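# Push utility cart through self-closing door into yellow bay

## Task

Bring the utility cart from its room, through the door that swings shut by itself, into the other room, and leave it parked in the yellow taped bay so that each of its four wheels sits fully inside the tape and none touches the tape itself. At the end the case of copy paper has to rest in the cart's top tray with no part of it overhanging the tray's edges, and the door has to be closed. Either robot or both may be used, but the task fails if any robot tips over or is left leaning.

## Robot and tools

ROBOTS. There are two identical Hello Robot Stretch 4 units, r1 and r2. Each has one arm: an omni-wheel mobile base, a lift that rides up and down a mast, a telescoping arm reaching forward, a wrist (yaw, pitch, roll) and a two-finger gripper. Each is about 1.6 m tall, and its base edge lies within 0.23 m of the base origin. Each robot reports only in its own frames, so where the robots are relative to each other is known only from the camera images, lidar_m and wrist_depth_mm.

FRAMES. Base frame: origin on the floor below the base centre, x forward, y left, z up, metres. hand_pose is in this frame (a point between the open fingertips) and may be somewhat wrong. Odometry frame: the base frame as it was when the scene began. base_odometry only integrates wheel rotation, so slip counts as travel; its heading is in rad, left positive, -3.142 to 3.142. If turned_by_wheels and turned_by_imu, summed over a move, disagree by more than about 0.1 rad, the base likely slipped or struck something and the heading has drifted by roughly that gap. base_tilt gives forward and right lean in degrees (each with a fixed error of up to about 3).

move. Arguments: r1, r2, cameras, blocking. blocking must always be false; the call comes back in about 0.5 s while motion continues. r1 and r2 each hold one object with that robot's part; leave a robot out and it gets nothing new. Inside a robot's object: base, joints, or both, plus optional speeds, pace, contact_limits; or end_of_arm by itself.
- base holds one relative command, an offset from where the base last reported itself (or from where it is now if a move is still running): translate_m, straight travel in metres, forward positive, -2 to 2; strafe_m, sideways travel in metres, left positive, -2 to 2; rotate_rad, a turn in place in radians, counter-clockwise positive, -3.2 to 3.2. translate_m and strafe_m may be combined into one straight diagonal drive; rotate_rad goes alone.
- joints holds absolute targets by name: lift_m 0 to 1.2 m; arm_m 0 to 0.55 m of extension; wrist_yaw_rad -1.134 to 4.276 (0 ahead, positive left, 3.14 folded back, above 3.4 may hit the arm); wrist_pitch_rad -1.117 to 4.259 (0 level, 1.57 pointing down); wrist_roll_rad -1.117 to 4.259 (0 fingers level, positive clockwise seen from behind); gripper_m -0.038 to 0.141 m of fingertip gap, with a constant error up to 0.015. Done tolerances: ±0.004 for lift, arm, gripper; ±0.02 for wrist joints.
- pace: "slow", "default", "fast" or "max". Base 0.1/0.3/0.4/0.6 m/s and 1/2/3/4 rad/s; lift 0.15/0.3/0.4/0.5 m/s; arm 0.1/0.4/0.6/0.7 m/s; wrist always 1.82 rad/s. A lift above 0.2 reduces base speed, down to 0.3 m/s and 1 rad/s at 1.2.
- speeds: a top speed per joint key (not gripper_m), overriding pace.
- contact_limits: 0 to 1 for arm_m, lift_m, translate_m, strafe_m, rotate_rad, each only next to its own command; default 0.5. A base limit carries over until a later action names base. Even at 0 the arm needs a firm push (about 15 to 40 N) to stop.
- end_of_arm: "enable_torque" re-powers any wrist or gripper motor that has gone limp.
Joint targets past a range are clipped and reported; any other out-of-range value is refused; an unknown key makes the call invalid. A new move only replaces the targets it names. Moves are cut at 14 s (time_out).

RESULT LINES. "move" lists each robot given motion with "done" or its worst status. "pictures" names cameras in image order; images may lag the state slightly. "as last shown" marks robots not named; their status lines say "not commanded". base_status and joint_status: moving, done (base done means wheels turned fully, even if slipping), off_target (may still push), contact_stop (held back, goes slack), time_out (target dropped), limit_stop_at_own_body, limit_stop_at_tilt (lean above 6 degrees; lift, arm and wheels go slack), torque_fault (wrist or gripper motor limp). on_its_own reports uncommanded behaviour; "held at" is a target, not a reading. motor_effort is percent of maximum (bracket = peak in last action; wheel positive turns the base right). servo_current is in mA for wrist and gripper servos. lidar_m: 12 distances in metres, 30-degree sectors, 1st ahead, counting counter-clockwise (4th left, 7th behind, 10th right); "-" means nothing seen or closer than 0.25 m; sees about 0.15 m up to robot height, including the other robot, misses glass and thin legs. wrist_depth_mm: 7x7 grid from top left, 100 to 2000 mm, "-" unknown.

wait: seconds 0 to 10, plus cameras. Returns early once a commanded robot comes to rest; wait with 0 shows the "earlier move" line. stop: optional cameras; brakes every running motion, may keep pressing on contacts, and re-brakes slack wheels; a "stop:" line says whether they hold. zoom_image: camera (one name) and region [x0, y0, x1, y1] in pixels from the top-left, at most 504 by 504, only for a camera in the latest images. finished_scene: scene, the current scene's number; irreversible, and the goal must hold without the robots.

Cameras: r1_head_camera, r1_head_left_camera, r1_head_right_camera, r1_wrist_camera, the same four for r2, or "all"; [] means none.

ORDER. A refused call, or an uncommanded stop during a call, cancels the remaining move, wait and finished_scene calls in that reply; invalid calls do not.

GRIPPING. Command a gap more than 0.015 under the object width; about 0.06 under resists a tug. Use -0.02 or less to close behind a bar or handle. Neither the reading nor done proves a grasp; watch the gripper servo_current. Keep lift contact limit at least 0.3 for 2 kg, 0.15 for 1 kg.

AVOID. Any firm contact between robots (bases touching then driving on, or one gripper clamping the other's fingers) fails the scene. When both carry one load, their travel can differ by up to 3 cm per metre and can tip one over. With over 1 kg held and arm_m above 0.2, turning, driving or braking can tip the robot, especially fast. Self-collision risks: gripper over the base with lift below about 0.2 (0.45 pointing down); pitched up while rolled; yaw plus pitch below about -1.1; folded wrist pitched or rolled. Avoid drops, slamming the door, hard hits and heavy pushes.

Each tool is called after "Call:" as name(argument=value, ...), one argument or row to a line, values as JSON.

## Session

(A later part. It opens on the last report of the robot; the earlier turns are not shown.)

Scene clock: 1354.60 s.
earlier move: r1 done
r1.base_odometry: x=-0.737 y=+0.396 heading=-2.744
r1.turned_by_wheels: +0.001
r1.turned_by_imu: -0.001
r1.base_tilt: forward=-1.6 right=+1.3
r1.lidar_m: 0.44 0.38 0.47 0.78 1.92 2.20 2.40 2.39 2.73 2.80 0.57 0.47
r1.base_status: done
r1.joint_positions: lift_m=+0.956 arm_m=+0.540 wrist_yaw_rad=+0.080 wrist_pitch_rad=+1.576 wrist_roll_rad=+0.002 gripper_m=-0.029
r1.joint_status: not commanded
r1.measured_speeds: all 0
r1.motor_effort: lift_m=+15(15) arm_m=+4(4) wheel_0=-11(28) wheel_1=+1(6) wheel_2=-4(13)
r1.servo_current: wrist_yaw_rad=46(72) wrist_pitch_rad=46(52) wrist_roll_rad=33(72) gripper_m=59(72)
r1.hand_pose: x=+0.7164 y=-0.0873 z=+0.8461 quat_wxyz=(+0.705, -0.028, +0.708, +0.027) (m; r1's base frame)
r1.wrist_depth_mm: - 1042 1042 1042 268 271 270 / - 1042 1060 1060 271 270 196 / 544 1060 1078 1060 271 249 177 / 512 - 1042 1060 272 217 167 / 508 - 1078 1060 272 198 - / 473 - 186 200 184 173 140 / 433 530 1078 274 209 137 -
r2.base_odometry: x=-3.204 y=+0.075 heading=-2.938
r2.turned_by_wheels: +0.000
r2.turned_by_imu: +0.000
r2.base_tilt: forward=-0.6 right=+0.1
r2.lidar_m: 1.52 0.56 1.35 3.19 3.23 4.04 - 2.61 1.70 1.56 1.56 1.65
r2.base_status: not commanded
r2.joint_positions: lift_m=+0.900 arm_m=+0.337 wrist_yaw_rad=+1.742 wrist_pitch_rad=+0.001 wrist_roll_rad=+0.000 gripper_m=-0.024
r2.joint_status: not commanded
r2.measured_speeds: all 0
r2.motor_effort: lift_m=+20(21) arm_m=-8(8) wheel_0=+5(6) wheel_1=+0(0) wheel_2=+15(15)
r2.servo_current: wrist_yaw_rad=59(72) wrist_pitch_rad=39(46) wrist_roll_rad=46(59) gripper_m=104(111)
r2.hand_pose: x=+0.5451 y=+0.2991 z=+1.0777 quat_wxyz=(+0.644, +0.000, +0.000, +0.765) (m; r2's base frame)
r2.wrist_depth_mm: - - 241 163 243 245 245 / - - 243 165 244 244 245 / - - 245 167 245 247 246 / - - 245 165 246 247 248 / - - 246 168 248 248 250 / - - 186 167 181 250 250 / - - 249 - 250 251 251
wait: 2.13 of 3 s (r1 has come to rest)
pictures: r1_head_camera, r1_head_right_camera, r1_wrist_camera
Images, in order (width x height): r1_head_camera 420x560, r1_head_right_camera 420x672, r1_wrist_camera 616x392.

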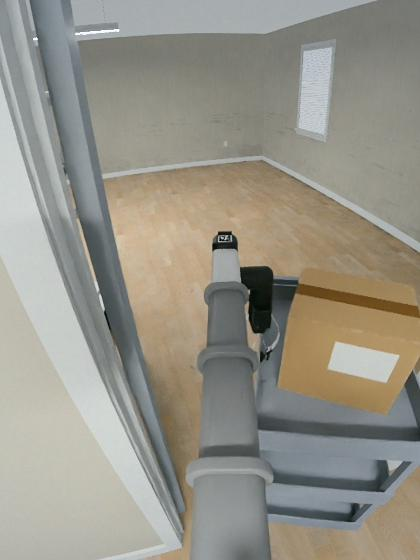

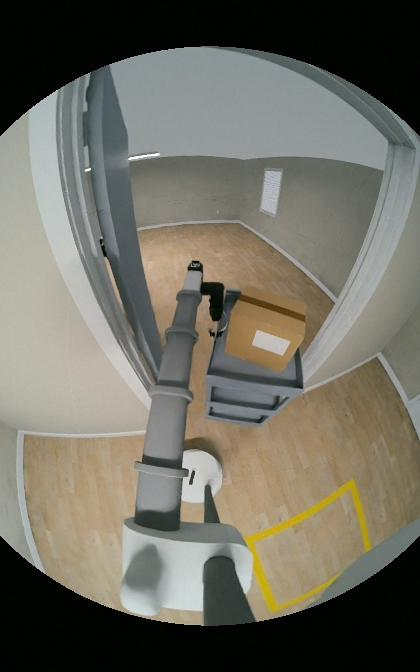

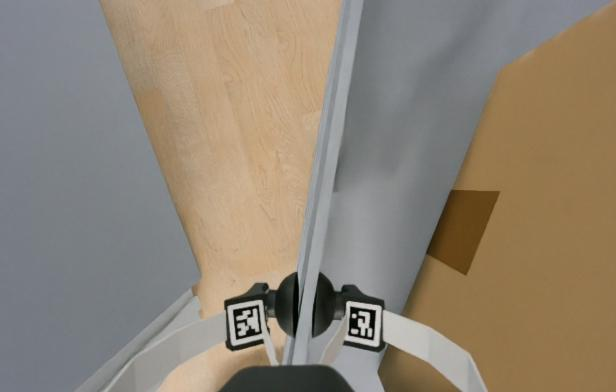

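Call:
move(
  blocking=false,
  r1={"base":{"translate_m":-0.29,"strafe_m":-0.06},"joints":{"wrist_yaw_rad":0.2},"speeds":{"wrist_yaw_rad":0.05},"pace":"slow"},
  cameras=[],
)

Call:
wait(
  seconds=4.5,
  cameras=["r1_wrist_camera","r1_head_camera","r1_head_right_camera"],
)

Scene clock: 1364.40 s.
move: r1 moving
r1.base_odometry: x=-0.726 y=+0.403 heading=-2.745
r1.turned_by_wheels: -0.001
r1.turned_by_imu: -0.002
r1.base_tilt: forward=-1.5 right=+1.3
r1.lidar_m: 0.48 0.40 0.48 0.81 1.93 2.19 2.38 2.38 2.70 2.83 0.58 0.46
r1.base_status: translate_m moving; strafe_m moving
r1.joint_positions: lift_m=+0.956 arm_m=+0.540 wrist_yaw_rad=+0.098 wrist_pitch_rad=+1.571 wrist_roll_rad=+0.002 gripper_m=-0.029
r1.joint_status: wrist_yaw_rad moving
r1.measured_speeds: translate_m=-0.048 strafe_m=-0.009 rotate_rad=+0.004 lift_m=+0.000 arm_m=+0.000 wrist_yaw_rad=+0.071 wrist_pitch_rad=-0.030 wrist_roll_rad=+0.000
r1.motor_effort: lift_m=+15(15) arm_m=+4(4) wheel_0=-9(14) wheel_1=-8(8) wheel_2=+2(3)
r1.servo_current: wrist_yaw_rad=59(78) wrist_pitch_rad=46(52) wrist_roll_rad=52(65) gripper_m=65(72)
r1.hand_pose: x=+0.7195 y=-0.0870 z=+0.8461 quat_wxyz=(+0.706, -0.034, +0.706, +0.034) (m; r1's base frame)
r1.wrist_depth_mm: - 1078 1078 1060 272 276 274 / - 1078 1060 1042 273 274 196 / 539 1060 1060 1060 273 251 177 / 517 - 1078 1060 273 221 163 / 500 - 1042 1042 274 190 - / 473 - 186 200 183 168 137 / 439 521 1042 135 208 136 -
r2: as last shown
r2.base_tilt: forward=-0.6 right=+0.0
r2.lidar_m: 1.49 0.56 1.31 3.20 3.26 4.00 - 2.61 1.70 1.53 1.58 1.68
r2.motor_effort: lift_m=+20(20) arm_m=-8(8) wheel_0=+5(6) wheel_1=+0(0) wheel_2=+15(15)
r2.servo_current: wrist_yaw_rad=52(59) wrist_pitch_rad=39(46) wrist_roll_rad=52(52) gripper_m=104(104)
r2.wrist_depth_mm: - - 241 163 243 244 244 / - - 242 165 244 244 245 / - - 244 167 245 246 247 / - - 245 165 246 246 248 / - - 247 169 246 248 250 / - - 186 167 181 251 252 / - - 248 - 251 252 252
pictures: none
No camera images: "cameras" was empty.

Scene clock: 1368.13 s.
earlier move: r1 done
r1.base_odometry: x=-0.493 y=+0.564 heading=-2.743
r1.turned_by_wheels: +0.003
r1.turned_by_imu: +0.005
r1.base_tilt: forward=-1.5 right=+1.3
r1.lidar_m: 0.54 0.69 0.81 1.35 1.88 2.17 2.12 2.10 2.39 2.83 1.50 0.59
r1.base_status: done
r1.joint_positions: lift_m=+0.956 arm_m=+0.540 wrist_yaw_rad=+0.198 wrist_pitch_rad=+1.563 wrist_roll_rad=+0.002 gripper_m=-0.029
r1.joint_status: all done
r1.measured_speeds: all 0
r1.motor_effort: lift_m=+15(15) arm_m=-4(4) wheel_0=+5(14) wheel_1=+2(9) wheel_2=+10(15)
r1.servo_current: wrist_yaw_rad=39(78) wrist_pitch_rad=52(65) wrist_roll_rad=46(72) gripper_m=72(72)
r1.hand_pose: x=+0.7304 y=-0.0852 z=+0.8461 quat_wxyz=(+0.707, -0.069, +0.701, +0.070) (m; r1's base frame)
r1.wrist_depth_mm: 477 - 1060 274 274 202 - / 477 - 1078 276 276 175 - / 484 - 1060 276 274 160 - / 488 668 1078 274 273 148 - / 1060 1060 1060 273 250 128 - / 1042 1060 189 198 179 123 - / 1078 153 1060 274 153 117 -
r2.base_odometry: x=-3.204 y=+0.075 heading=-2.938
r2.turned_by_wheels: +0.000
r2.turned_by_imu: +0.001
r2.base_tilt: forward=-0.7 right=+0.0
r2.lidar_m: 1.52 0.56 1.55 3.19 3.22 4.02 - 2.62 1.71 1.54 1.55 1.67
r2.base_status: not commanded
r2.joint_positions: lift_m=+0.900 arm_m=+0.337 wrist_yaw_rad=+1.742 wrist_pitch_rad=+0.001 wrist_roll_rad=+0.000 gripper_m=-0.024
r2.joint_status: not commanded
r2.measured_speeds: all 0
r2.motor_effort: lift_m=+20(21) arm_m=-8(8) wheel_0=+5(6) wheel_1=+0(0) wheel_2=+15(15)
r2.servo_current: wrist_yaw_rad=59(65) wrist_pitch_rad=52(52) wrist_roll_rad=52(59) gripper_m=104(111)
r2.hand_pose: x=+0.5451 y=+0.2991 z=+1.0777 quat_wxyz=(+0.644, +0.000, +0.000, +0.765) (m; r2's base frame)
r2.wrist_depth_mm: - - 240 163 243 244 245 / - - 243 165 245 244 245 / - - 243 167 245 246 247 / - - 244 164 246 248 248 / - - 247 168 248 249 249 / - - 186 167 181 251 251 / - - 248 - 250 250 252
wait: 3.73 of 4.5 s (r1 has come to rest)
pictures: r1_head_camera, r1_head_right_camera, r1_wrist_camera
Images, in order (width x height): r1_head_camera 420x560, r1_head_right_camera 420x672, r1_wrist_camera 616x392.

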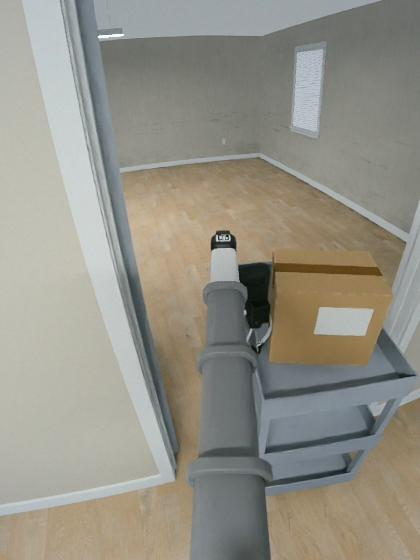

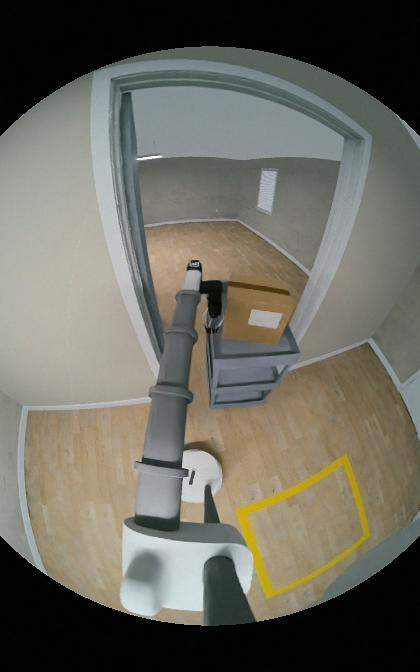

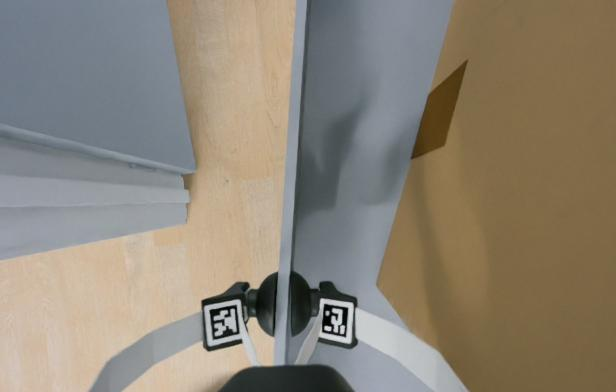

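Call:
move(
  blocking=false,
  r1={"base":{"translate_m":-0.39,"strafe_m":-0.1},"joints":{"wrist_yaw_rad":0.26},"speeds":{"wrist_yaw_rad":0.05},"pace":"slow"},
  cameras=[],
)

Call:
wait(
  seconds=6,
  cameras=["r1_wrist_camera","r1_head_camera","r1_head_right_camera"],
)

Scene clock: 1375.23 s.
move: r1 moving
r1.base_odometry: x=-0.483 y=+0.572 heading=-2.741
r1.turned_by_wheels: +0.001
r1.turned_by_imu: +0.001
r1.base_tilt: forward=-1.5 right=+1.3
r1.lidar_m: 0.55 0.68 0.83 1.41 1.89 2.18 2.05 2.08 2.39 2.83 1.50 0.55
r1.base_status: translate_m moving; strafe_m moving
r1.joint_positions: lift_m=+0.956 arm_m=+0.540 wrist_yaw_rad=+0.220 wrist_pitch_rad=+1.563 wrist_roll_rad=+0.002 gripper_m=-0.029
r1.joint_status: wrist_yaw_rad moving
r1.measured_speeds: translate_m=-0.048 strafe_m=-0.012 rotate_rad=+0.003 lift_m=+0.000 arm_m=+0.000 wrist_yaw_rad=+0.050 wrist_pitch_rad=+0.000 wrist_roll_rad=+0.000
r1.motor_effort: lift_m=+15(15) arm_m=-4(4) wheel_0=+8(8) wheel_1=-1(2) wheel_2=+14(14)
r1.servo_current: wrist_yaw_rad=39(85) wrist_pitch_rad=59(59) wrist_roll_rad=46(65) gripper_m=59(65)
r1.hand_pose: x=+0.7323 y=-0.0848 z=+0.8461 quat_wxyz=(+0.706, -0.077, +0.700, +0.077) (m; r1's base frame)
r1.wrist_depth_mm: 459 - 1078 1060 277 196 - / 449 - 1078 276 274 181 - / 480 647 1060 273 273 158 - / 488 661 1078 273 273 151 - / 1060 1060 1060 272 254 128 - / 1078 1078 185 196 178 127 - / 1042 152 1078 182 161 118 -
r2: as last shown
r2.turned_by_imu: +0.000
r2.lidar_m: 1.52 0.55 1.59 3.19 3.20 3.99 - 2.61 1.71 1.53 1.57 1.67
r2.motor_effort: lift_m=+21(21) arm_m=-8(8) wheel_0=+6(6) wheel_1=+0(0) wheel_2=+15(15)
r2.servo_current: wrist_yaw_rad=52(65) wrist_pitch_rad=33(46) wrist_roll_rad=46(59) gripper_m=104(104)
r2.wrist_depth_mm: - - 241 163 243 244 245 / - - 242 165 244 245 245 / - - 243 167 244 246 247 / - - 245 165 246 248 248 / - - 247 169 248 249 250 / - - 186 167 181 249 251 / - - 248 - 250 252 253
pictures: none
No camera images: "cameras" was empty.

Scene clock: 1380.00 s.
earlier move: r1 done
r1.base_odometry: x=-0.173 y=+0.808 heading=-2.743
r1.turned_by_wheels: -0.002
r1.turned_by_imu: +0.001
r1.base_tilt: forward=-1.6 right=+1.2
r1.lidar_m: 0.65 1.09 1.27 1.89 1.86 1.99 1.69 1.68 1.96 2.83 2.30 0.61
r1.base_status: done
r1.joint_positions: lift_m=+0.956 arm_m=+0.540 wrist_yaw_rad=+0.260 wrist_pitch_rad=+1.563 wrist_roll_rad=+0.000 gripper_m=-0.029
r1.joint_status: all done
r1.measured_speeds: all 0
r1.motor_effort: lift_m=+15(15) arm_m=-4(4) wheel_0=-2(8) wheel_1=-4(6) wheel_2=+3(16)
r1.servo_current: wrist_yaw_rad=59(85) wrist_pitch_rad=52(65) wrist_roll_rad=52(72) gripper_m=65(72)
r1.hand_pose: x=+0.7357 y=-0.0839 z=+0.8461 quat_wxyz=(+0.704, -0.091, +0.698, +0.092) (m; r1's base frame)
r1.wrist_depth_mm: - 809 274 276 151 - - / 1078 1078 273 274 167 - - / 1060 1060 1078 273 183 - - / 1078 1060 1078 272 202 113 - / 1078 1042 1060 273 272 121 - / 1060 1060 208 198 181 272 - / 1060 1060 1042 272 273 135 272
r2.base_odometry: x=-3.204 y=+0.075 heading=-2.938
r2.turned_by_wheels: +0.000
r2.turned_by_imu: +0.001
r2.base_tilt: forward=-0.7 right=+0.1
r2.lidar_m: 1.52 0.54 2.04 3.19 3.26 4.01 - 2.60 1.70 1.55 1.57 1.66
r2.base_status: not commanded
r2.joint_positions: lift_m=+0.900 arm_m=+0.337 wrist_yaw_rad=+1.742 wrist_pitch_rad=+0.001 wrist_roll_rad=+0.000 gripper_m=-0.024
r2.joint_status: not commanded
r2.measured_speeds: all 0
r2.motor_effort: lift_m=+20(21) arm_m=-7(8) wheel_0=+6(6) wheel_1=+0(0) wheel_2=+15(15)
r2.servo_current: wrist_yaw_rad=59(72) wrist_pitch_rad=46(52) wrist_roll_rad=52(59) gripper_m=104(111)
r2.hand_pose: x=+0.5451 y=+0.2991 z=+1.0777 quat_wxyz=(+0.644, +0.000, +0.000, +0.765) (m; r2's base frame)
r2.wrist_depth_mm: - - 240 162 243 243 243 / - - 242 165 243 245 246 / - - 243 167 246 246 247 / - - 245 165 247 247 247 / - - 247 168 249 249 250 / - - 186 167 181 250 250 / - - 248 - 251 251 252
wait: 4.77 of 6 s (r1 has come to rest)
pictures: r1_head_camera, r1_head_right_camera, r1_wrist_camera
Images, in order (width x height): r1_head_camera 420x560, r1_head_right_camera 420x672, r1_wrist_camera 616x392.

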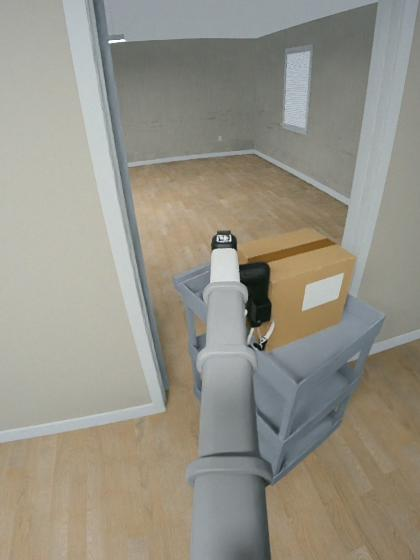

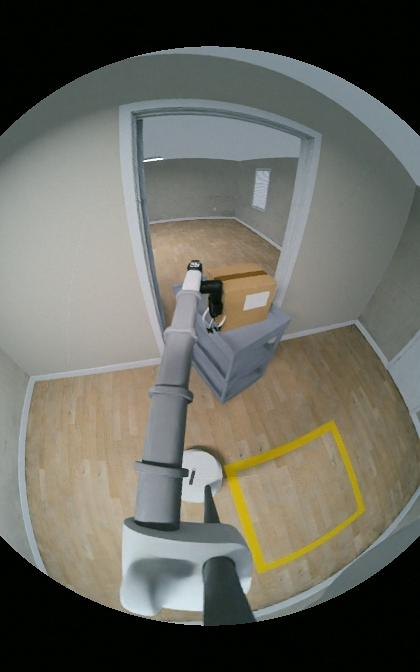

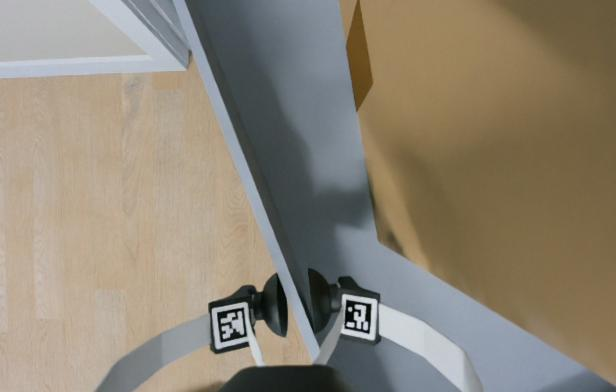

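Call:
move(
  blocking=false,
  r1={"base":{"translate_m":-0.175,"strafe_m":-0.125},"pace":"slow"},
  cameras=[],
)

Call:
wait(
  seconds=4,
  cameras=["r1_wrist_camera","r1_head_camera","r1_head_right_camera"],
)

Scene clock: 1392.17 s.
move: r1 moving
r1.base_odometry: x=-0.166 y=+0.819 heading=-2.742
r1.turned_by_wheels: +0.001
r1.turned_by_imu: +0.001
r1.base_tilt: forward=-1.6 right=+1.3
r1.lidar_m: 0.65 1.10 1.27 1.89 1.85 1.97 1.68 1.65 1.97 2.83 2.35 0.61
r1.base_status: translate_m moving; strafe_m moving
r1.joint_positions: lift_m=+0.956 arm_m=+0.540 wrist_yaw_rad=+0.261 wrist_pitch_rad=+1.563 wrist_roll_rad=+0.000 gripper_m=-0.029
r1.joint_status: not commanded
r1.measured_speeds: translate_m=-0.044 strafe_m=-0.031 rotate_rad=+0.000 lift_m=+0.000 arm_m=+0.000 wrist_yaw_rad=+0.001 wrist_pitch_rad=+0.000 wrist_roll_rad=+0.000
r1.motor_effort: lift_m=+15(15) arm_m=-4(4) wheel_0=+7(7) wheel_1=-5(7) wheel_2=+11(11)
r1.servo_current: wrist_yaw_rad=59(65) wrist_pitch_rad=46(59) wrist_roll_rad=46(59) gripper_m=59(72)
r1.hand_pose: x=+0.7358 y=-0.0838 z=+0.8461 quat_wxyz=(+0.704, -0.092, +0.698, +0.092) (m; r1's base frame)
r1.wrist_depth_mm: - - 277 276 144 - - / 1078 1078 276 276 157 - - / 1078 1078 1060 274 179 - - / 1042 1060 1078 274 199 112 - / 1078 1060 1060 274 273 119 - / 1060 1060 207 198 178 272 - / 1060 155 1078 273 273 135 272
r2: as last shown
r2.turned_by_imu: +0.000
r2.base_tilt: forward=-0.7 right=+0.0
r2.lidar_m: 1.48 0.55 2.04 3.20 3.25 3.98 - 2.60 1.71 1.55 1.57 1.68
r2.motor_effort: lift_m=+20(20) arm_m=-8(8) wheel_0=+5(6) wheel_1=+0(0) wheel_2=+15(15)
r2.servo_current: wrist_yaw_rad=59(72) wrist_pitch_rad=39(46) wrist_roll_rad=46(59) gripper_m=104(104)
r2.wrist_depth_mm: - - 241 163 243 243 245 / - - 243 166 244 245 245 / - - 244 167 244 245 247 / - - 245 165 246 246 248 / - - 246 168 249 248 249 / - - 186 167 181 250 251 / - - 248 - 251 251 251
pictures: none
No camera images: "cameras" was empty.

Scene clock: 1395.00 s.
earlier move: r1 done
r1.base_odometry: x=-0.060 y=+0.991 heading=-2.741
r1.turned_by_wheels: +0.001
r1.turned_by_imu: +0.003
r1.base_tilt: forward=-1.5 right=+1.3
r1.lidar_m: 0.67 0.95 1.49 1.97 1.93 1.75 1.46 1.47 1.71 2.77 2.74 0.68
r1.base_status: done
r1.joint_positions: lift_m=+0.956 arm_m=+0.540 wrist_yaw_rad=+0.261 wrist_pitch_rad=+1.565 wrist_roll_rad=-0.002 gripper_m=-0.029
r1.joint_status: not commanded
r1.measured_speeds: all 0
r1.motor_effort: lift_m=+15(15) arm_m=-4(4) wheel_0=+13(18) wheel_1=+2(7) wheel_2=+10(14)
r1.servo_current: wrist_yaw_rad=46(72) wrist_pitch_rad=52(65) wrist_roll_rad=52(72) gripper_m=65(72)
r1.hand_pose: x=+0.7350 y=-0.0840 z=+0.8461 quat_wxyz=(+0.703, -0.093, +0.699, +0.093) (m; r1's base frame)
r1.wrist_depth_mm: 1060 274 274 - - - - / 1078 274 273 158 - - - / 1042 1060 273 272 - - - / 1060 1042 274 272 121 - - / 1060 1060 1060 274 272 - - / 1078 1060 200 197 178 273 272 / 1078 158 1060 130 273 272 273
r2.base_odometry: x=-3.204 y=+0.075 heading=-2.938
r2.turned_by_wheels: +0.000
r2.turned_by_imu: +0.000
r2.base_tilt: forward=-0.6 right=+0.0
r2.lidar_m: 1.51 0.55 2.02 3.19 3.24 4.04 - 2.58 1.68 1.54 1.56 1.68
r2.base_status: not commanded
r2.joint_positions: lift_m=+0.900 arm_m=+0.337 wrist_yaw_rad=+1.742 wrist_pitch_rad=+0.001 wrist_roll_rad=+0.000 gripper_m=-0.024
r2.joint_status: not commanded
r2.measured_speeds: all 0
r2.motor_effort: lift_m=+20(21) arm_m=-8(8) wheel_0=+6(7) wheel_1=+0(0) wheel_2=+15(15)
r2.servo_current: wrist_yaw_rad=65(72) wrist_pitch_rad=52(52) wrist_roll_rad=39(65) gripper_m=104(117)
r2.hand_pose: x=+0.5451 y=+0.2991 z=+1.0777 quat_wxyz=(+0.644, +0.000, +0.000, +0.765) (m; r2's base frame)
r2.wrist_depth_mm: - - 241 163 243 244 244 / - - 243 165 244 245 244 / - - 243 166 246 246 248 / - - 245 165 246 247 247 / - - 247 168 247 249 250 / - - 186 167 181 250 250 / - - 248 - 250 253 253
wait: 2.83 of 4 s (r1 has come to rest)
pictures: r1_head_camera, r1_head_right_camera, r1_wrist_camera
Images, in order (width x height): r1_head_camera 420x560, r1_head_right_camera 420x672, r1_wrist_camera 616x392.

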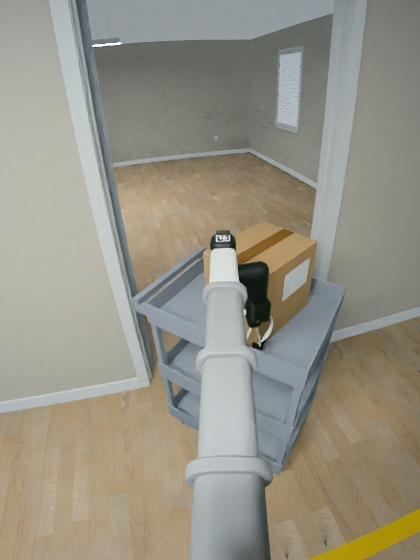

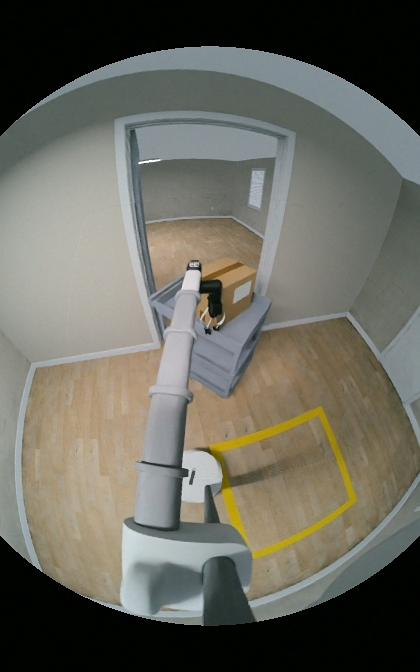

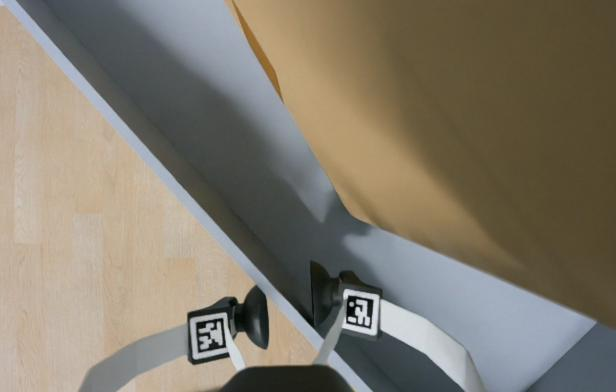

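Call:
move(
  blocking=false,
  r1={"base":{"strafe_m":0.28,"translate_m":-0.07},"pace":"slow"},
  cameras=[],
)

Call:
wait(
  seconds=5,
  cameras=["r1_wrist_camera","r1_head_camera","r1_head_right_camera"],
)

Scene clock: 1441.90 s.
move: r1 moving
r1.base_odometry: x=-0.053 y=+0.981 heading=-2.740
r1.turned_by_wheels: +0.000
r1.turned_by_imu: +0.000
r1.base_tilt: forward=-1.6 right=+1.3
r1.lidar_m: 0.67 0.96 1.51 1.93 1.92 1.72 1.48 1.47 1.72 2.73 2.70 0.66
r1.base_status: translate_m moving; strafe_m moving
r1.joint_positions: lift_m=+0.956 arm_m=+0.540 wrist_yaw_rad=+0.261 wrist_pitch_rad=+1.565 wrist_roll_rad=-0.002 gripper_m=-0.029
r1.joint_status: not commanded
r1.measured_speeds: translate_m=-0.013 strafe_m=+0.049 rotate_rad=-0.004 lift_m=+0.000 arm_m=+0.000 wrist_yaw_rad=+0.000 wrist_pitch_rad=+0.000 wrist_roll_rad=+0.000
r1.motor_effort: lift_m=+15(15) arm_m=-3(4) wheel_0=-6(10) wheel_1=+8(11) wheel_2=+4(9)
r1.servo_current: wrist_yaw_rad=39(59) wrist_pitch_rad=46(52) wrist_roll_rad=59(65) gripper_m=59(65)
r1.hand_pose: x=+0.7350 y=-0.0841 z=+0.8461 quat_wxyz=(+0.703, -0.093, +0.699, +0.093) (m; r1's base frame)
r1.wrist_depth_mm: 1078 274 273 139 - - - / 1042 272 273 155 - - - / 1042 1060 273 274 - - - / 1042 1078 274 273 138 - - / 1042 1042 1060 272 273 276 - / 1060 1042 208 204 179 274 272 / 1025 154 1060 1060 272 272 273
r2: as last shown
r2.base_tilt: forward=-0.7 right=+0.0
r2.lidar_m: 1.51 0.54 2.00 3.17 3.22 4.04 - 2.60 1.69 1.55 1.59 1.68
r2.motor_effort: lift_m=+20(21) arm_m=-7(8) wheel_0=+6(6) wheel_1=+0(0) wheel_2=+15(15)
r2.servo_current: wrist_yaw_rad=52(65) wrist_pitch_rad=33(46) wrist_roll_rad=52(52) gripper_m=104(104)
r2.wrist_depth_mm: - - 241 163 243 243 244 / - - 242 166 243 244 245 / - - 244 167 245 245 247 / - - 245 165 246 249 249 / - - 247 169 248 249 250 / - - 186 167 181 250 250 / - - 248 - 250 251 252
pictures: none
No camera images: "cameras" was empty.

Scene clock: 1445.53 s.
earlier move: r1 done
r1.base_odometry: x=+0.113 y=+0.761 heading=-2.742
r1.turned_by_wheels: -0.001
r1.turned_by_imu: -0.003
r1.base_tilt: forward=-1.6 right=+1.3
r1.lidar_m: 0.60 1.29 1.49 1.65 1.67 1.72 1.49 1.48 1.74 2.98 2.68 0.56
r1.base_status: done
r1.joint_positions: lift_m=+0.956 arm_m=+0.540 wrist_yaw_rad=+0.261 wrist_pitch_rad=+1.577 wrist_roll_rad=-0.002 gripper_m=-0.029
r1.joint_status: not commanded
r1.measured_speeds: all 0
r1.motor_effort: lift_m=+15(15) arm_m=+4(4) wheel_0=-9(22) wheel_1=+1(11) wheel_2=-4(9)
r1.servo_current: wrist_yaw_rad=39(72) wrist_pitch_rad=52(59) wrist_roll_rad=46(65) gripper_m=65(72)
r1.hand_pose: x=+0.7317 y=-0.0849 z=+0.8461 quat_wxyz=(+0.699, -0.093, +0.703, +0.093) (m; r1's base frame)
r1.wrist_depth_mm: 1025 1060 268 267 189 114 - / 1060 1078 1042 270 195 116 - / 1060 1042 1060 270 209 123 - / 1078 1060 1060 271 225 117 - / 1042 1042 1078 272 273 123 - / 1060 1078 1078 200 182 125 - / 1060 1078 179 184 274 127 -
r2.base_odometry: x=-3.204 y=+0.075 heading=-2.938
r2.turned_by_wheels: +0.000
r2.turned_by_imu: +0.001
r2.base_tilt: forward=-0.7 right=+0.1
r2.lidar_m: 1.51 0.53 2.01 3.20 3.23 4.02 - 2.62 1.68 1.56 1.56 1.67
r2.base_status: not commanded
r2.joint_positions: lift_m=+0.900 arm_m=+0.337 wrist_yaw_rad=+1.742 wrist_pitch_rad=+0.001 wrist_roll_rad=+0.000 gripper_m=-0.024
r2.joint_status: not commanded
r2.measured_speeds: all 0
r2.motor_effort: lift_m=+20(21) arm_m=-8(8) wheel_0=+5(6) wheel_1=+0(0) wheel_2=+15(15)
r2.servo_current: wrist_yaw_rad=52(72) wrist_pitch_rad=39(46) wrist_roll_rad=46(59) gripper_m=98(111)
r2.hand_pose: x=+0.5451 y=+0.2991 z=+1.0777 quat_wxyz=(+0.644, +0.000, +0.000, +0.765) (m; r2's base frame)
r2.wrist_depth_mm: - - 241 163 243 243 245 / - - 243 165 245 244 246 / - - 243 167 246 246 248 / - - 244 165 246 248 249 / - - 245 168 247 250 248 / - - 186 167 182 250 251 / - - 247 - 251 252 252
wait: 3.63 of 5 s (r1 has come to rest)
pictures: r1_head_camera, r1_head_right_camera, r1_wrist_camera
Images, in order (width x height): r1_head_camera 420x560, r1_head_right_camera 420x672, r1_wrist_camera 616x392.

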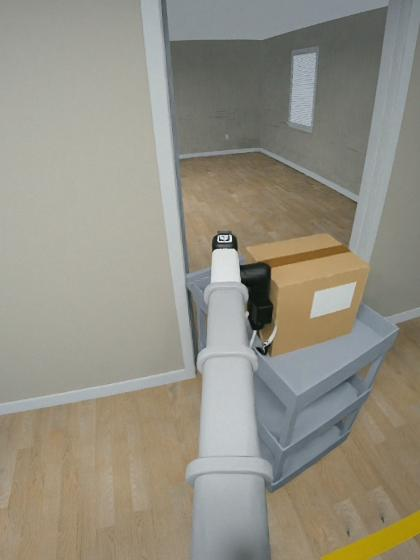

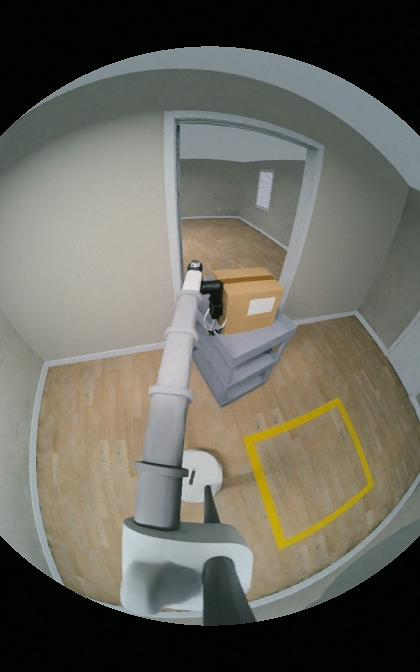

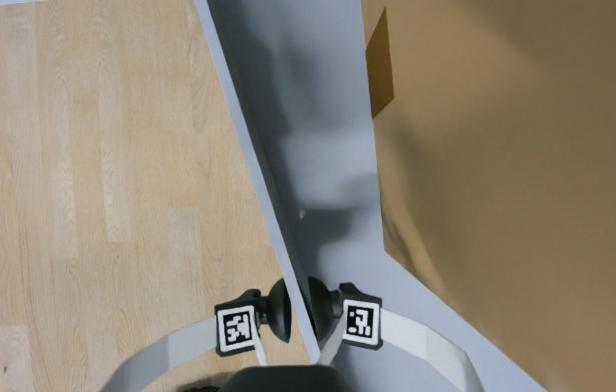

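Call:
move(
  blocking=false,
  r1={"joints":{"gripper_m":0.08}},
  cameras=[],
)

Call:
wait(
  seconds=1.5,
  cameras=[],
)

Call:
move(
  blocking=false,
  r1={"joints":{"lift_m":1.05},"pace":"slow"},
  cameras=[],
)

Call:
wait(
  seconds=2,
  cameras=[],
)

Call:
move(
  blocking=false,
  r1={"joints":{"arm_m":0.15}},
  cameras=[],
)

Call:
wait(
  seconds=3,
  cameras=[],
)

Call:
move(
  blocking=false,
  r1={"base":{"translate_m":0.1,"strafe_m":-0.5},"joints":{"wrist_yaw_rad":0.2,"wrist_roll_rad":1.5708}},
  cameras=[],
)

Call:
wait(
  seconds=4,
  cameras=[],
)

Call:
move(
  blocking=false,
  r1={"base":{"rotate_rad":0.4}},
  cameras=[],
)

Call:
wait(
  seconds=3,
  cameras=["r1_wrist_camera","r1_head_camera","r1_head_right_camera"],
)

Scene clock: 1469.27 s.
move: r1 moving
r1.base_odometry: x=+0.113 y=+0.760 heading=-2.742
r1.turned_by_wheels: +0.000
r1.turned_by_imu: +0.000
r1.base_tilt: forward=-1.6 right=+1.3
r1.lidar_m: 0.61 1.28 1.47 1.65 1.66 1.77 1.50 1.48 1.74 2.96 2.72 0.60
r1.base_status: not commanded
r1.joint_positions: lift_m=+0.956 arm_m=+0.540 wrist_yaw_rad=+0.261 wrist_pitch_rad=+1.577 wrist_roll_rad=-0.002 gripper_m=-0.004
r1.joint_status: gripper_m moving
r1.measured_speeds: translate_m=+0.000 strafe_m=+0.000 rotate_rad=+0.000 lift_m=+0.000 arm_m=+0.000 wrist_yaw_rad=+0.000 wrist_pitch_rad=-0.003 wrist_roll_rad=+0.000
r1.motor_effort: lift_m=+15(15) arm_m=+4(4) wheel_0=-8(9) wheel_1=+1(1) wheel_2=-5(5)
r1.servo_current: wrist_yaw_rad=39(59) wrist_pitch_rad=46(52) wrist_roll_rad=46(59) gripper_m=85(85)
r1.hand_pose: x=+0.7317 y=-0.0849 z=+0.8461 quat_wxyz=(+0.699, -0.093, +0.703, +0.093) (m; r1's base frame)
r1.wrist_depth_mm: 1025 1060 270 270 190 116 - / 1060 1042 1042 272 196 118 - / 1060 1060 1060 272 211 124 - / 1078 1042 1078 273 228 118 - / 1042 1042 1078 273 270 124 - / 1060 1042 193 202 185 126 - / 1060 1078 1060 274 276 125 -
r2: as last shown
r2.turned_by_imu: +0.000
r2.base_tilt: forward=-0.6 right=+0.1
r2.lidar_m: 1.49 0.56 2.03 3.18 3.22 4.01 - 2.58 1.70 1.54 1.55 1.67
r2.motor_effort: lift_m=+20(20) arm_m=-8(8) wheel_0=+5(6) wheel_1=+0(0) wheel_2=+15(15)
r2.servo_current: wrist_yaw_rad=46(65) wrist_pitch_rad=39(46) wrist_roll_rad=52(52) gripper_m=104(111)
r2.wrist_depth_mm: - - 240 163 242 244 245 / - - 243 165 244 245 246 / - - 244 167 245 246 247 / - - 245 165 247 247 248 / - - 246 168 247 248 250 / - - 186 167 181 250 251 / - - 249 - 249 251 252
pictures: none
No camera images: "cameras" was empty.

Scene clock: 1470.57 s.
earlier move: r1 done
r1.base_odometry: x=+0.113 y=+0.760 heading=-2.741
r1.turned_by_wheels: +0.000
r1.turned_by_imu: +0.000
r1.base_tilt: forward=-1.5 right=+1.3
r1.lidar_m: 0.64 1.30 1.49 1.67 1.66 1.74 1.48 1.48 1.74 2.95 2.69 0.57
r1.base_status: not commanded
r1.joint_positions: lift_m=+0.956 arm_m=+0.540 wrist_yaw_rad=+0.261 wrist_pitch_rad=+1.573 wrist_roll_rad=-0.002 gripper_m=+0.080
r1.joint_status: all done
r1.measured_speeds: all 0
r1.motor_effort: lift_m=+15(15) arm_m=+4(4) wheel_0=-4(9) wheel_1=+1(1) wheel_2=-3(5)
r1.servo_current: wrist_yaw_rad=39(72) wrist_pitch_rad=39(52) wrist_roll_rad=52(65) gripper_m=46(104)
r1.hand_pose: x=+0.7329 y=-0.0846 z=+0.8461 quat_wxyz=(+0.700, -0.093, +0.702, +0.093) (m; r1's base frame)
r1.wrist_depth_mm: 1060 1060 271 270 182 115 - / 1060 1042 1078 270 193 116 - / 1078 1060 1060 271 211 125 - / 1042 1060 1078 273 230 119 - / 1060 1042 1060 273 241 126 - / 1078 1060 211 272 191 120 - / 1060 1078 1078 143 274 142 -
r2.base_odometry: x=-3.204 y=+0.075 heading=-2.938
r2.turned_by_wheels: +0.000
r2.turned_by_imu: +0.000
r2.base_tilt: forward=-0.6 right=+0.0
r2.lidar_m: 1.52 0.54 2.00 3.18 3.23 4.05 - 2.62 1.67 1.53 1.57 1.67
r2.base_status: not commanded
r2.joint_positions: lift_m=+0.900 arm_m=+0.337 wrist_yaw_rad=+1.742 wrist_pitch_rad=+0.001 wrist_roll_rad=+0.000 gripper_m=-0.024
r2.joint_status: not commanded
r2.measured_speeds: all 0
r2.motor_effort: lift_m=+20(21) arm_m=-8(8) wheel_0=+6(6) wheel_1=+0(1) wheel_2=+15(15)
r2.servo_current: wrist_yaw_rad=59(72) wrist_pitch_rad=39(46) wrist_roll_rad=46(65) gripper_m=104(111)
r2.hand_pose: x=+0.5451 y=+0.2991 z=+1.0777 quat_wxyz=(+0.644, +0.000, +0.000, +0.765) (m; r2's base frame)
r2.wrist_depth_mm: - - 241 162 243 243 245 / - - 243 165 244 245 244 / - - 245 167 245 246 246 / - - 244 165 246 249 249 / - - 247 168 247 249 249 / - - 186 167 181 250 250 / - - 248 - 250 252 251
wait: 1.30 of 1.5 s (r1 has come to rest)
pictures: none
No camera images: "cameras" was empty.

Scene clock: 1471.07 s.
move: r1 moving
r1.base_odometry: x=+0.113 y=+0.760 heading=-2.741
r1.turned_by_wheels: +0.000
r1.turned_by_imu: +0.000
r1.base_tilt: forward=-1.6 right=+1.3
r1.lidar_m: 0.64 1.30 1.49 1.66 1.66 1.76 1.48 1.47 1.71 2.96 2.70 0.58
r1.base_status: not commanded
r1.joint_positions: lift_m=+0.981 arm_m=+0.540 wrist_yaw_rad=+0.261 wrist_pitch_rad=+1.573 wrist_roll_rad=-0.002 gripper_m=+0.080
r1.joint_status: lift_m moving
r1.measured_speeds: translate_m=+0.000 strafe_m=+0.000 rotate_rad=+0.000 lift_m=+0.098 arm_m=+0.000 wrist_yaw_rad=+0.000 wrist_pitch_rad=+0.000 wrist_roll_rad=+0.000
r1.motor_effort: lift_m=+26(26) arm_m=+4(4) wheel_0=-4(4) wheel_1=+1(1) wheel_2=-2(3)
r1.servo_current: wrist_yaw_rad=39(52) wrist_pitch_rad=46(46) wrist_roll_rad=59(59) gripper_m=46(46)
r1.hand_pose: x=+0.7329 y=-0.0846 z=+0.8707 quat_wxyz=(+0.700, -0.093, +0.702, +0.093) (m; r1's base frame)
r1.wrist_depth_mm: 1078 1078 294 294 183 114 - / 1060 1060 1078 296 189 117 - / 1078 1078 1060 294 210 123 - / 1078 1078 1078 296 225 118 - / 1078 1078 1078 296 241 126 - / 1098 1060 211 1078 190 120 - / 1098 1098 1078 143 297 142 -
r2: as last shown
r2.lidar_m: 1.49 0.54 2.03 3.21 3.22 4.01 - 2.61 1.70 1.54 1.57 1.66
r2.motor_effort: lift_m=+20(20) arm_m=-7(8) wheel_0=+6(6) wheel_1=+0(0) wheel_2=+15(15)
r2.servo_current: wrist_yaw_rad=65(65) wrist_pitch_rad=39(46) wrist_roll_rad=52(59) gripper_m=98(104)
r2.wrist_depth_mm: - - 241 163 243 243 245 / - - 243 165 243 245 245 / - - 242 166 245 247 247 / - - 245 165 246 247 249 / - - 246 168 248 249 250 / - - 186 167 181 249 251 / - - 248 - 251 252 252
pictures: none
No camera images: "cameras" was empty.

Scene clock: 1472.23 s.
earlier move: r1 done
r1.base_odometry: x=+0.113 y=+0.760 heading=-2.741
r1.turned_by_wheels: +0.000
r1.turned_by_imu: +0.000
r1.base_tilt: forward=-1.5 right=+1.3
r1.lidar_m: 0.62 1.27 1.47 1.66 1.66 1.74 1.46 1.48 1.73 2.97 2.73 0.58
r1.base_status: not commanded
r1.joint_positions: lift_m=+1.049 arm_m=+0.540 wrist_yaw_rad=+0.261 wrist_pitch_rad=+1.573 wrist_roll_rad=-0.002 gripper_m=+0.080
r1.joint_status: all done
r1.measured_speeds: all 0
r1.motor_effort: lift_m=+24(26) arm_m=+4(4) wheel_0=-4(4) wheel_1=+1(1) wheel_2=-3(3)
r1.servo_current: wrist_yaw_rad=59(72) wrist_pitch_rad=39(52) wrist_roll_rad=52(65) gripper_m=39(46)
r1.hand_pose: x=+0.7329 y=-0.0846 z=+0.9393 quat_wxyz=(+0.700, -0.093, +0.702, +0.093) (m; r1's base frame)
r1.wrist_depth_mm: 1138 1160 362 364 179 112 - / 1160 1138 1138 362 190 116 - / 1138 1138 1138 364 210 123 - / 1138 1160 1138 366 226 118 - / 1160 1138 1160 368 240 125 - / 1160 1138 200 1182 190 120 - / 1160 1138 1160 143 368 142 -
r2.base_odometry: x=-3.204 y=+0.075 heading=-2.938
r2.turned_by_wheels: +0.000
r2.turned_by_imu: +0.000
r2.base_tilt: forward=-0.7 right=+0.1
r2.lidar_m: 1.51 0.54 2.00 3.21 3.25 4.05 - 2.63 1.70 1.54 1.58 1.66
r2.base_status: not commanded
r2.joint_positions: lift_m=+0.900 arm_m=+0.337 wrist_yaw_rad=+1.742 wrist_pitch_rad=+0.001 wrist_roll_rad=+0.000 gripper_m=-0.024
r2.joint_status: not commanded
r2.measured_speeds: all 0
r2.motor_effort: lift_m=+20(20) arm_m=-8(8) wheel_0=+6(6) wheel_1=+0(0) wheel_2=+15(15)
r2.servo_current: wrist_yaw_rad=46(72) wrist_pitch_rad=39(46) wrist_roll_rad=52(59) gripper_m=104(111)
r2.hand_pose: x=+0.5451 y=+0.2991 z=+1.0777 quat_wxyz=(+0.644, +0.000, +0.000, +0.765) (m; r2's base frame)
r2.wrist_depth_mm: - - 241 162 243 243 244 / - - 242 165 244 244 246 / - - 243 167 246 245 247 / - - 245 165 246 247 249 / - - 246 168 247 247 250 / - - 186 167 181 250 251 / - - 249 - 250 251 252
wait: 1.17 of 2 s (r1 has come to rest)
pictures: none
No camera images: "cameras" was empty.

Scene clock: 1472.73 s.
move: r1 moving
r1.base_odometry: x=+0.113 y=+0.760 heading=-2.741
r1.turned_by_wheels: +0.000
r1.turned_by_imu: +0.000
r1.base_tilt: forward=-1.5 right=+1.3
r1.lidar_m: 0.62 1.28 1.50 1.66 1.67 1.75 1.48 1.48 1.74 2.96 2.71 0.58
r1.base_status: not commanded
r1.joint_positions: lift_m=+1.049 arm_m=+0.489 wrist_yaw_rad=+0.261 wrist_pitch_rad=+1.573 wrist_roll_rad=-0.002 gripper_m=+0.080
r1.joint_status: arm_m moving
r1.measured_speeds: translate_m=+0.000 strafe_m=+0.000 rotate_rad=+0.000 lift_m=+0.000 arm_m=-0.195 wrist_yaw_rad=+0.000 wrist_pitch_rad=+0.000 wrist_roll_rad=+0.000
r1.motor_effort: lift_m=+24(24) arm_m=-6(7) wheel_0=-3(4) wheel_1=+1(1) wheel_2=-3(3)
r1.servo_current: wrist_yaw_rad=52(65) wrist_pitch_rad=39(52) wrist_roll_rad=52(59) gripper_m=39(46)
r1.hand_pose: x=+0.6822 y=-0.0846 z=+0.9393 quat_wxyz=(+0.700, -0.093, +0.702, +0.093) (m; r1's base frame)
r1.wrist_depth_mm: 1138 1160 1138 362 247 141 - / 1160 1160 1160 366 258 144 - / 1182 1138 1160 364 274 140 - / 1138 1160 1160 1160 338 153 - / 1160 1182 1138 1182 368 368 366 / 1138 1160 200 1182 195 368 364 / 1138 1182 1060 151 368 366 349
r2: as last shown
r2.base_tilt: forward=-0.7 right=+0.0
r2.lidar_m: 1.52 0.56 2.01 3.19 3.23 4.04 - 2.61 1.70 1.54 1.58 1.67
r2.servo_current: wrist_yaw_rad=52(65) wrist_pitch_rad=39(46) wrist_roll_rad=46(65) gripper_m=104(104)
r2.wrist_depth_mm: - - 241 162 243 243 244 / - - 242 165 244 244 245 / - - 244 166 245 247 247 / - - 244 165 247 247 248 / - - 246 169 248 248 249 / - - 185 167 181 250 250 / - - 248 - 250 252 252
pictures: none
No camera images: "cameras" was empty.

Scene clock: 1474.50 s.
earlier move: r1 done
r1.base_odometry: x=+0.113 y=+0.760 heading=-2.741
r1.turned_by_wheels: +0.000
r1.turned_by_imu: +0.000
r1.base_tilt: forward=-1.6 right=+1.3
r1.lidar_m: 0.64 1.28 1.48 1.66 1.66 1.73 1.50 1.50 1.74 2.93 2.70 0.58
r1.base_status: not commanded
r1.joint_positions: lift_m=+1.050 arm_m=+0.150 wrist_yaw_rad=+0.261 wrist_pitch_rad=+1.573 wrist_roll_rad=-0.002 gripper_m=+0.080
r1.joint_status: all done
r1.measured_speeds: all 0
r1.motor_effort: lift_m=+24(24) arm_m=-5(7) wheel_0=-3(4) wheel_1=+1(1) wheel_2=-3(3)
r1.servo_current: wrist_yaw_rad=59(65) wrist_pitch_rad=46(52) wrist_roll_rad=39(78) gripper_m=39(52)
r1.hand_pose: x=+0.3430 y=-0.0846 z=+0.9393 quat_wxyz=(+0.700, -0.093, +0.702, +0.093) (m; r1's base frame)
r1.wrist_depth_mm: 1118 1138 1160 1138 445 342 - / 1138 1138 1160 1160 621 1138 1138 / 1160 1138 1160 1160 1160 1160 1182 / 1138 1182 1160 1138 1160 1160 1160 / 1160 1160 1160 1160 1160 1160 1160 / 1160 1138 211 946 195 1160 1160 / 1160 1138 946 151 1182 1160 1160
r2.base_odometry: x=-3.204 y=+0.075 heading=-2.938
r2.turned_by_wheels: +0.000
r2.turned_by_imu: +0.000
r2.base_tilt: forward=-0.7 right=+0.0
r2.lidar_m: 1.52 0.54 2.01 3.19 3.22 4.02 - 2.62 1.70 1.55 1.57 1.64
r2.base_status: not commanded
r2.joint_positions: lift_m=+0.900 arm_m=+0.337 wrist_yaw_rad=+1.742 wrist_pitch_rad=+0.001 wrist_roll_rad=+0.000 gripper_m=-0.024
r2.joint_status: not commanded
r2.measured_speeds: all 0
r2.motor_effort: lift_m=+20(21) arm_m=-8(8) wheel_0=+5(7) wheel_1=+0(1) wheel_2=+15(15)
r2.servo_current: wrist_yaw_rad=52(65) wrist_pitch_rad=39(46) wrist_roll_rad=46(65) gripper_m=98(111)
r2.hand_pose: x=+0.5451 y=+0.2991 z=+1.0777 quat_wxyz=(+0.644, +0.000, +0.000, +0.765) (m; r2's base frame)
r2.wrist_depth_mm: - - 241 163 243 243 245 / - - 242 165 243 245 245 / - - 243 167 244 246 247 / - - 245 165 246 248 249 / - - 247 169 248 249 249 / - - 186 167 181 251 250 / - - 247 - 250 251 251
wait: 1.77 of 3 s (r1 has come to rest)
pictures: none
No camera images: "cameras" was empty.

Scene clock: 1475.00 s.
move: r1 moving
r1.base_odometry: x=+0.094 y=+0.788 heading=-2.741
r1.turned_by_wheels: +0.000
r1.turned_by_imu: +0.000
r1.base_tilt: forward=-1.6 right=+1.2
r1.lidar_m: 0.56 1.28 1.48 1.71 1.68 1.76 1.50 1.51 1.75 2.94 2.70 0.59
r1.base_status: translate_m moving; strafe_m moving
r1.joint_positions: lift_m=+1.050 arm_m=+0.150 wrist_yaw_rad=+0.203 wrist_pitch_rad=+1.573 wrist_roll_rad=+0.582 gripper_m=+0.080
r1.joint_status: wrist_yaw_rad moving; wrist_roll_rad moving
r1.measured_speeds: translate_m=+0.025 strafe_m=-0.125 rotate_rad=-0.003 lift_m=+0.000 arm_m=+0.000 wrist_yaw_rad=+0.000 wrist_pitch_rad=+0.000 wrist_roll_rad=+1.819
r1.motor_effort: lift_m=+24(24) arm_m=-4(5) wheel_0=+9(11) wheel_1=-9(9) wheel_2=-4(5)
r1.servo_current: wrist_yaw_rad=52(72) wrist_pitch_rad=39(39) wrist_roll_rad=78(111) gripper_m=39(52)
r1.hand_pose: x=+0.3380 y=-0.0857 z=+0.9393 quat_wxyz=(+0.694, +0.133, +0.695, -0.134) (m; r1's base frame)
r1.wrist_depth_mm: 1138 1118 1138 427 1138 1138 1160 / 1138 1138 1182 931 1160 1160 1160 / 1138 1138 1160 1138 1160 1138 1160 / 1138 1138 1138 1138 1138 1160 1182 / 1138 1160 1138 1160 1160 1182 1138 / 1160 1160 199 931 195 1160 1160 / 1138 1138 1182 151 1160 1160 1160
r2: as last shown
r2.base_tilt: forward=-0.7 right=+0.1
r2.lidar_m: 1.50 0.56 2.02 3.20 3.23 4.02 - 2.60 1.71 1.55 1.56 1.67
r2.motor_effort: lift_m=+20(20) arm_m=-8(8) wheel_0=+5(6) wheel_1=+0(0) wheel_2=+15(15)
r2.servo_current: wrist_yaw_rad=59(72) wrist_pitch_rad=39(46) wrist_roll_rad=39(59) gripper_m=104(104)
r2.wrist_depth_mm: - - 241 162 242 245 244 / - - 242 165 244 244 245 / - - 243 167 245 246 247 / - - 244 164 247 248 248 / - - 247 168 248 250 248 / - - 186 167 182 250 251 / - - 248 - 251 252 252
pictures: none
No camera images: "cameras" was empty.

Scene clock: 1477.63 s.
earlier move: r1 done
r1.base_odometry: x=-0.174 y=+1.182 heading=-2.741
r1.turned_by_wheels: +0.000
r1.turned_by_imu: -0.003
r1.base_tilt: forward=-1.5 right=+1.3
r1.lidar_m: 0.56 0.53 1.52 2.18 2.18 1.70 1.46 1.47 1.72 2.53 2.54 1.58
r1.base_status: done
r1.joint_positions: lift_m=+1.050 arm_m=+0.150 wrist_yaw_rad=+0.203 wrist_pitch_rad=+1.573 wrist_roll_rad=+1.569 gripper_m=+0.080
r1.joint_status: all done
r1.measured_speeds: all 0
r1.motor_effort: lift_m=+23(24) arm_m=-4(5) wheel_0=-1(12) wheel_1=+0(10) wheel_2=-2(5)
r1.servo_current: wrist_yaw_rad=52(72) wrist_pitch_rad=39(46) wrist_roll_rad=52(111) gripper_m=46(52)
r1.hand_pose: x=+0.3380 y=-0.0857 z=+0.9394 quat_wxyz=(+0.548, +0.446, +0.549, -0.447) (m; r1's base frame)
r1.wrist_depth_mm: 1138 1160 1138 1138 1160 1160 1182 / 1138 1160 1160 1138 1138 1160 1182 / 1118 1138 1138 1138 1138 1182 1182 / 1160 1138 1160 1160 1160 1160 1138 / - - 1160 1160 931 931 1160 / - - 199 1160 195 1160 1138 / - 149 976 151 1138 1160 1182
r2.base_odometry: x=-3.204 y=+0.075 heading=-2.938
r2.turned_by_wheels: +0.000
r2.turned_by_imu: +0.000
r2.base_tilt: forward=-0.6 right=+0.0
r2.lidar_m: 1.51 0.54 2.01 3.17 3.23 4.00 - 2.60 1.72 1.56 1.56 1.66
r2.base_status: not commanded
r2.joint_positions: lift_m=+0.900 arm_m=+0.337 wrist_yaw_rad=+1.742 wrist_pitch_rad=+0.001 wrist_roll_rad=+0.000 gripper_m=-0.024
r2.joint_status: not commanded
r2.measured_speeds: all 0
r2.motor_effort: lift_m=+20(21) arm_m=-8(8) wheel_0=+6(6) wheel_1=+0(0) wheel_2=+15(15)
r2.servo_current: wrist_yaw_rad=52(72) wrist_pitch_rad=39(52) wrist_roll_rad=39(59) gripper_m=104(111)
r2.hand_pose: x=+0.5451 y=+0.2991 z=+1.0777 quat_wxyz=(+0.644, +0.000, +0.000, +0.765) (m; r2's base frame)
r2.wrist_depth_mm: - - 241 162 243 244 244 / - - 243 165 245 245 246 / - - 244 167 245 246 246 / - - 246 165 247 248 248 / - - 246 168 247 248 249 / - - 186 167 182 250 251 / - - 248 - 251 252 252
wait: 2.63 of 4 s (r1 has come to rest)
pictures: none
No camera images: "cameras" was empty.

Scene clock: 1478.13 s.
move: r1 moving
r1.base_odometry: x=-0.174 y=+1.182 heading=-2.558
r1.turned_by_wheels: +0.183
r1.turned_by_imu: +0.184
r1.base_tilt: forward=-1.6 right=+1.3
r1.lidar_m: 0.54 0.52 1.71 2.16 2.19 1.56 1.44 1.49 1.92 2.53 2.13 0.70
r1.base_status: rotate_rad moving
r1.joint_positions: lift_m=+1.050 arm_m=+0.150 wrist_yaw_rad=+0.203 wrist_pitch_rad=+1.573 wrist_roll_rad=+1.569 gripper_m=+0.080
r1.joint_status: not commanded
r1.measured_speeds: translate_m=+0.000 strafe_m=+0.000 rotate_rad=+0.710 lift_m=+0.000 arm_m=+0.000 wrist_yaw_rad=+0.000 wrist_pitch_rad=+0.000 wrist_roll_rad=+0.000
r1.motor_effort: lift_m=+23(23) arm_m=-4(4) wheel_0=-8(9) wheel_1=-7(8) wheel_2=-6(7)
r1.servo_current: wrist_yaw_rad=46(65) wrist_pitch_rad=46(46) wrist_roll_rad=33(72) gripper_m=39(46)
r1.hand_pose: x=+0.3380 y=-0.0857 z=+0.9394 quat_wxyz=(+0.548, +0.446, +0.549, -0.447) (m; r1's base frame)
r1.wrist_depth_mm: 1138 1160 1160 1160 1138 1160 1160 / 1160 1160 1118 1182 1160 1160 1138 / 512 1160 1160 1160 1182 1182 1182 / - - 1160 1160 1160 1160 1160 / - - 1160 1138 946 960 1160 / 364 - 200 1138 195 1160 1138 / 362 150 1138 151 1160 1205 1182
r2: as last shown
r2.lidar_m: 1.51 0.53 2.02 3.18 3.21 4.04 - 2.63 1.71 1.55 1.56 1.68
r2.motor_effort: lift_m=+20(20) arm_m=-8(8) wheel_0=+6(6) wheel_1=+0(0) wheel_2=+15(15)
r2.servo_current: wrist_yaw_rad=46(72) wrist_pitch_rad=46(46) wrist_roll_rad=52(59) gripper_m=104(111)
r2.wrist_depth_mm: - - 241 163 243 243 244 / - - 243 165 244 245 245 / - - 244 167 244 246 247 / - - 245 165 246 249 248 / - - 245 169 248 249 249 / - - 186 167 182 250 251 / - - 248 - 250 251 252
pictures: none
No camera images: "cameras" was empty.

Scene clock: 1478.97 s.
earlier move: r1 done
r1.base_odometry: x=-0.174 y=+1.182 heading=-2.342
r1.turned_by_wheels: +0.216
r1.turned_by_imu: +0.218
r1.base_tilt: forward=-1.6 right=+1.2
r1.lidar_m: 0.53 1.43 2.12 2.16 1.85 1.48 1.44 1.58 2.36 2.53 1.71 0.60
r1.base_status: done
r1.joint_positions: lift_m=+1.050 arm_m=+0.150 wrist_yaw_rad=+0.203 wrist_pitch_rad=+1.573 wrist_roll_rad=+1.569 gripper_m=+0.080
r1.joint_status: not commanded
r1.measured_speeds: all 0
r1.motor_effort: lift_m=+23(23) arm_m=-4(4) wheel_0=-2(9) wheel_1=-2(8) wheel_2=-2(7)
r1.servo_current: wrist_yaw_rad=59(65) wrist_pitch_rad=46(46) wrist_roll_rad=65(72) gripper_m=46(46)
r1.hand_pose: x=+0.3380 y=-0.0857 z=+0.9394 quat_wxyz=(+0.548, +0.446, +0.549, -0.447) (m; r1's base frame)
r1.wrist_depth_mm: 330 1138 1138 1138 1160 1160 1138 / 334 - 1138 1138 1160 1138 1182 / 340 - 1160 1160 1160 1160 1182 / 343 - 1160 1138 1182 1160 1182 / 334 - 1160 1160 946 960 1160 / 351 564 200 1182 195 960 1160 / 353 492 1138 150 1138 1182 1160
r2.base_odometry: x=-3.204 y=+0.075 heading=-2.938
r2.turned_by_wheels: +0.000
r2.turned_by_imu: +0.000
r2.base_tilt: forward=-0.6 right=+0.0
r2.lidar_m: 1.51 0.55 2.03 3.20 3.23 4.04 - 2.62 1.70 1.55 1.57 1.62
r2.base_status: not commanded
r2.joint_positions: lift_m=+0.900 arm_m=+0.337 wrist_yaw_rad=+1.742 wrist_pitch_rad=+0.001 wrist_roll_rad=+0.000 gripper_m=-0.024
r2.joint_status: not commanded
r2.measured_speeds: all 0
r2.motor_effort: lift_m=+20(20) arm_m=-8(8) wheel_0=+6(7) wheel_1=+0(0) wheel_2=+15(15)
r2.servo_current: wrist_yaw_rad=52(72) wrist_pitch_rad=39(46) wrist_roll_rad=59(59) gripper_m=104(111)
r2.hand_pose: x=+0.5451 y=+0.2991 z=+1.0777 quat_wxyz=(+0.644, +0.000, +0.000, +0.765) (m; r2's base frame)
r2.wrist_depth_mm: - - 241 163 242 244 244 / - - 242 165 244 244 245 / - - 243 166 245 246 246 / - - 245 165 247 247 248 / - - 246 168 248 250 249 / - - 186 167 181 249 251 / - - 248 - 250 251 252
wait: 0.83 of 3 s (r1 has come to rest)
pictures: r1_head_camera, r1_head_right_camera, r1_wrist_camera
Images, in order (width x height): r1_head_camera 420x560, r1_head_right_camera 420x672, r1_wrist_camera 616x392.

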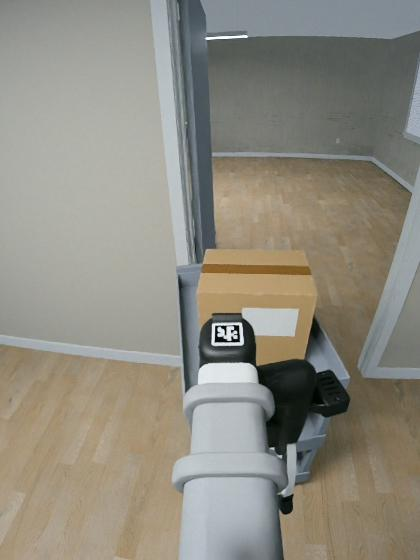

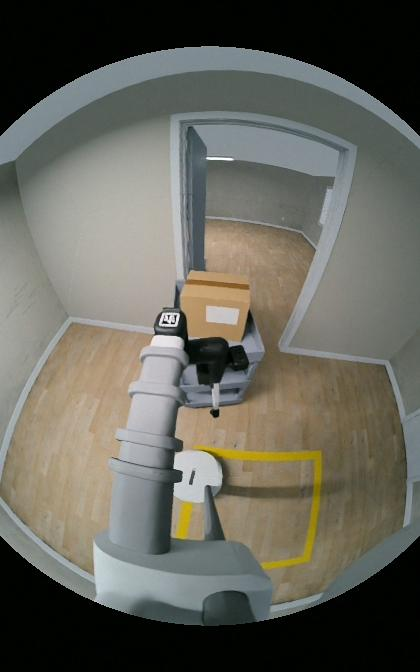

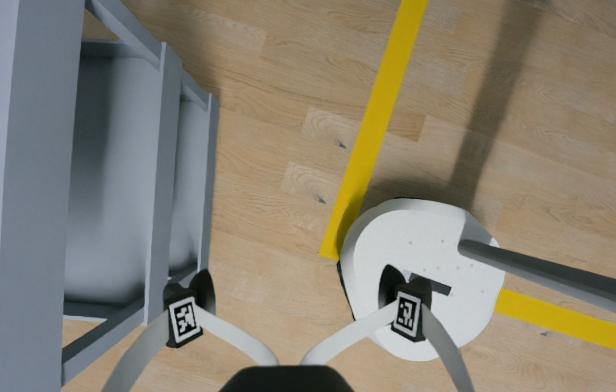

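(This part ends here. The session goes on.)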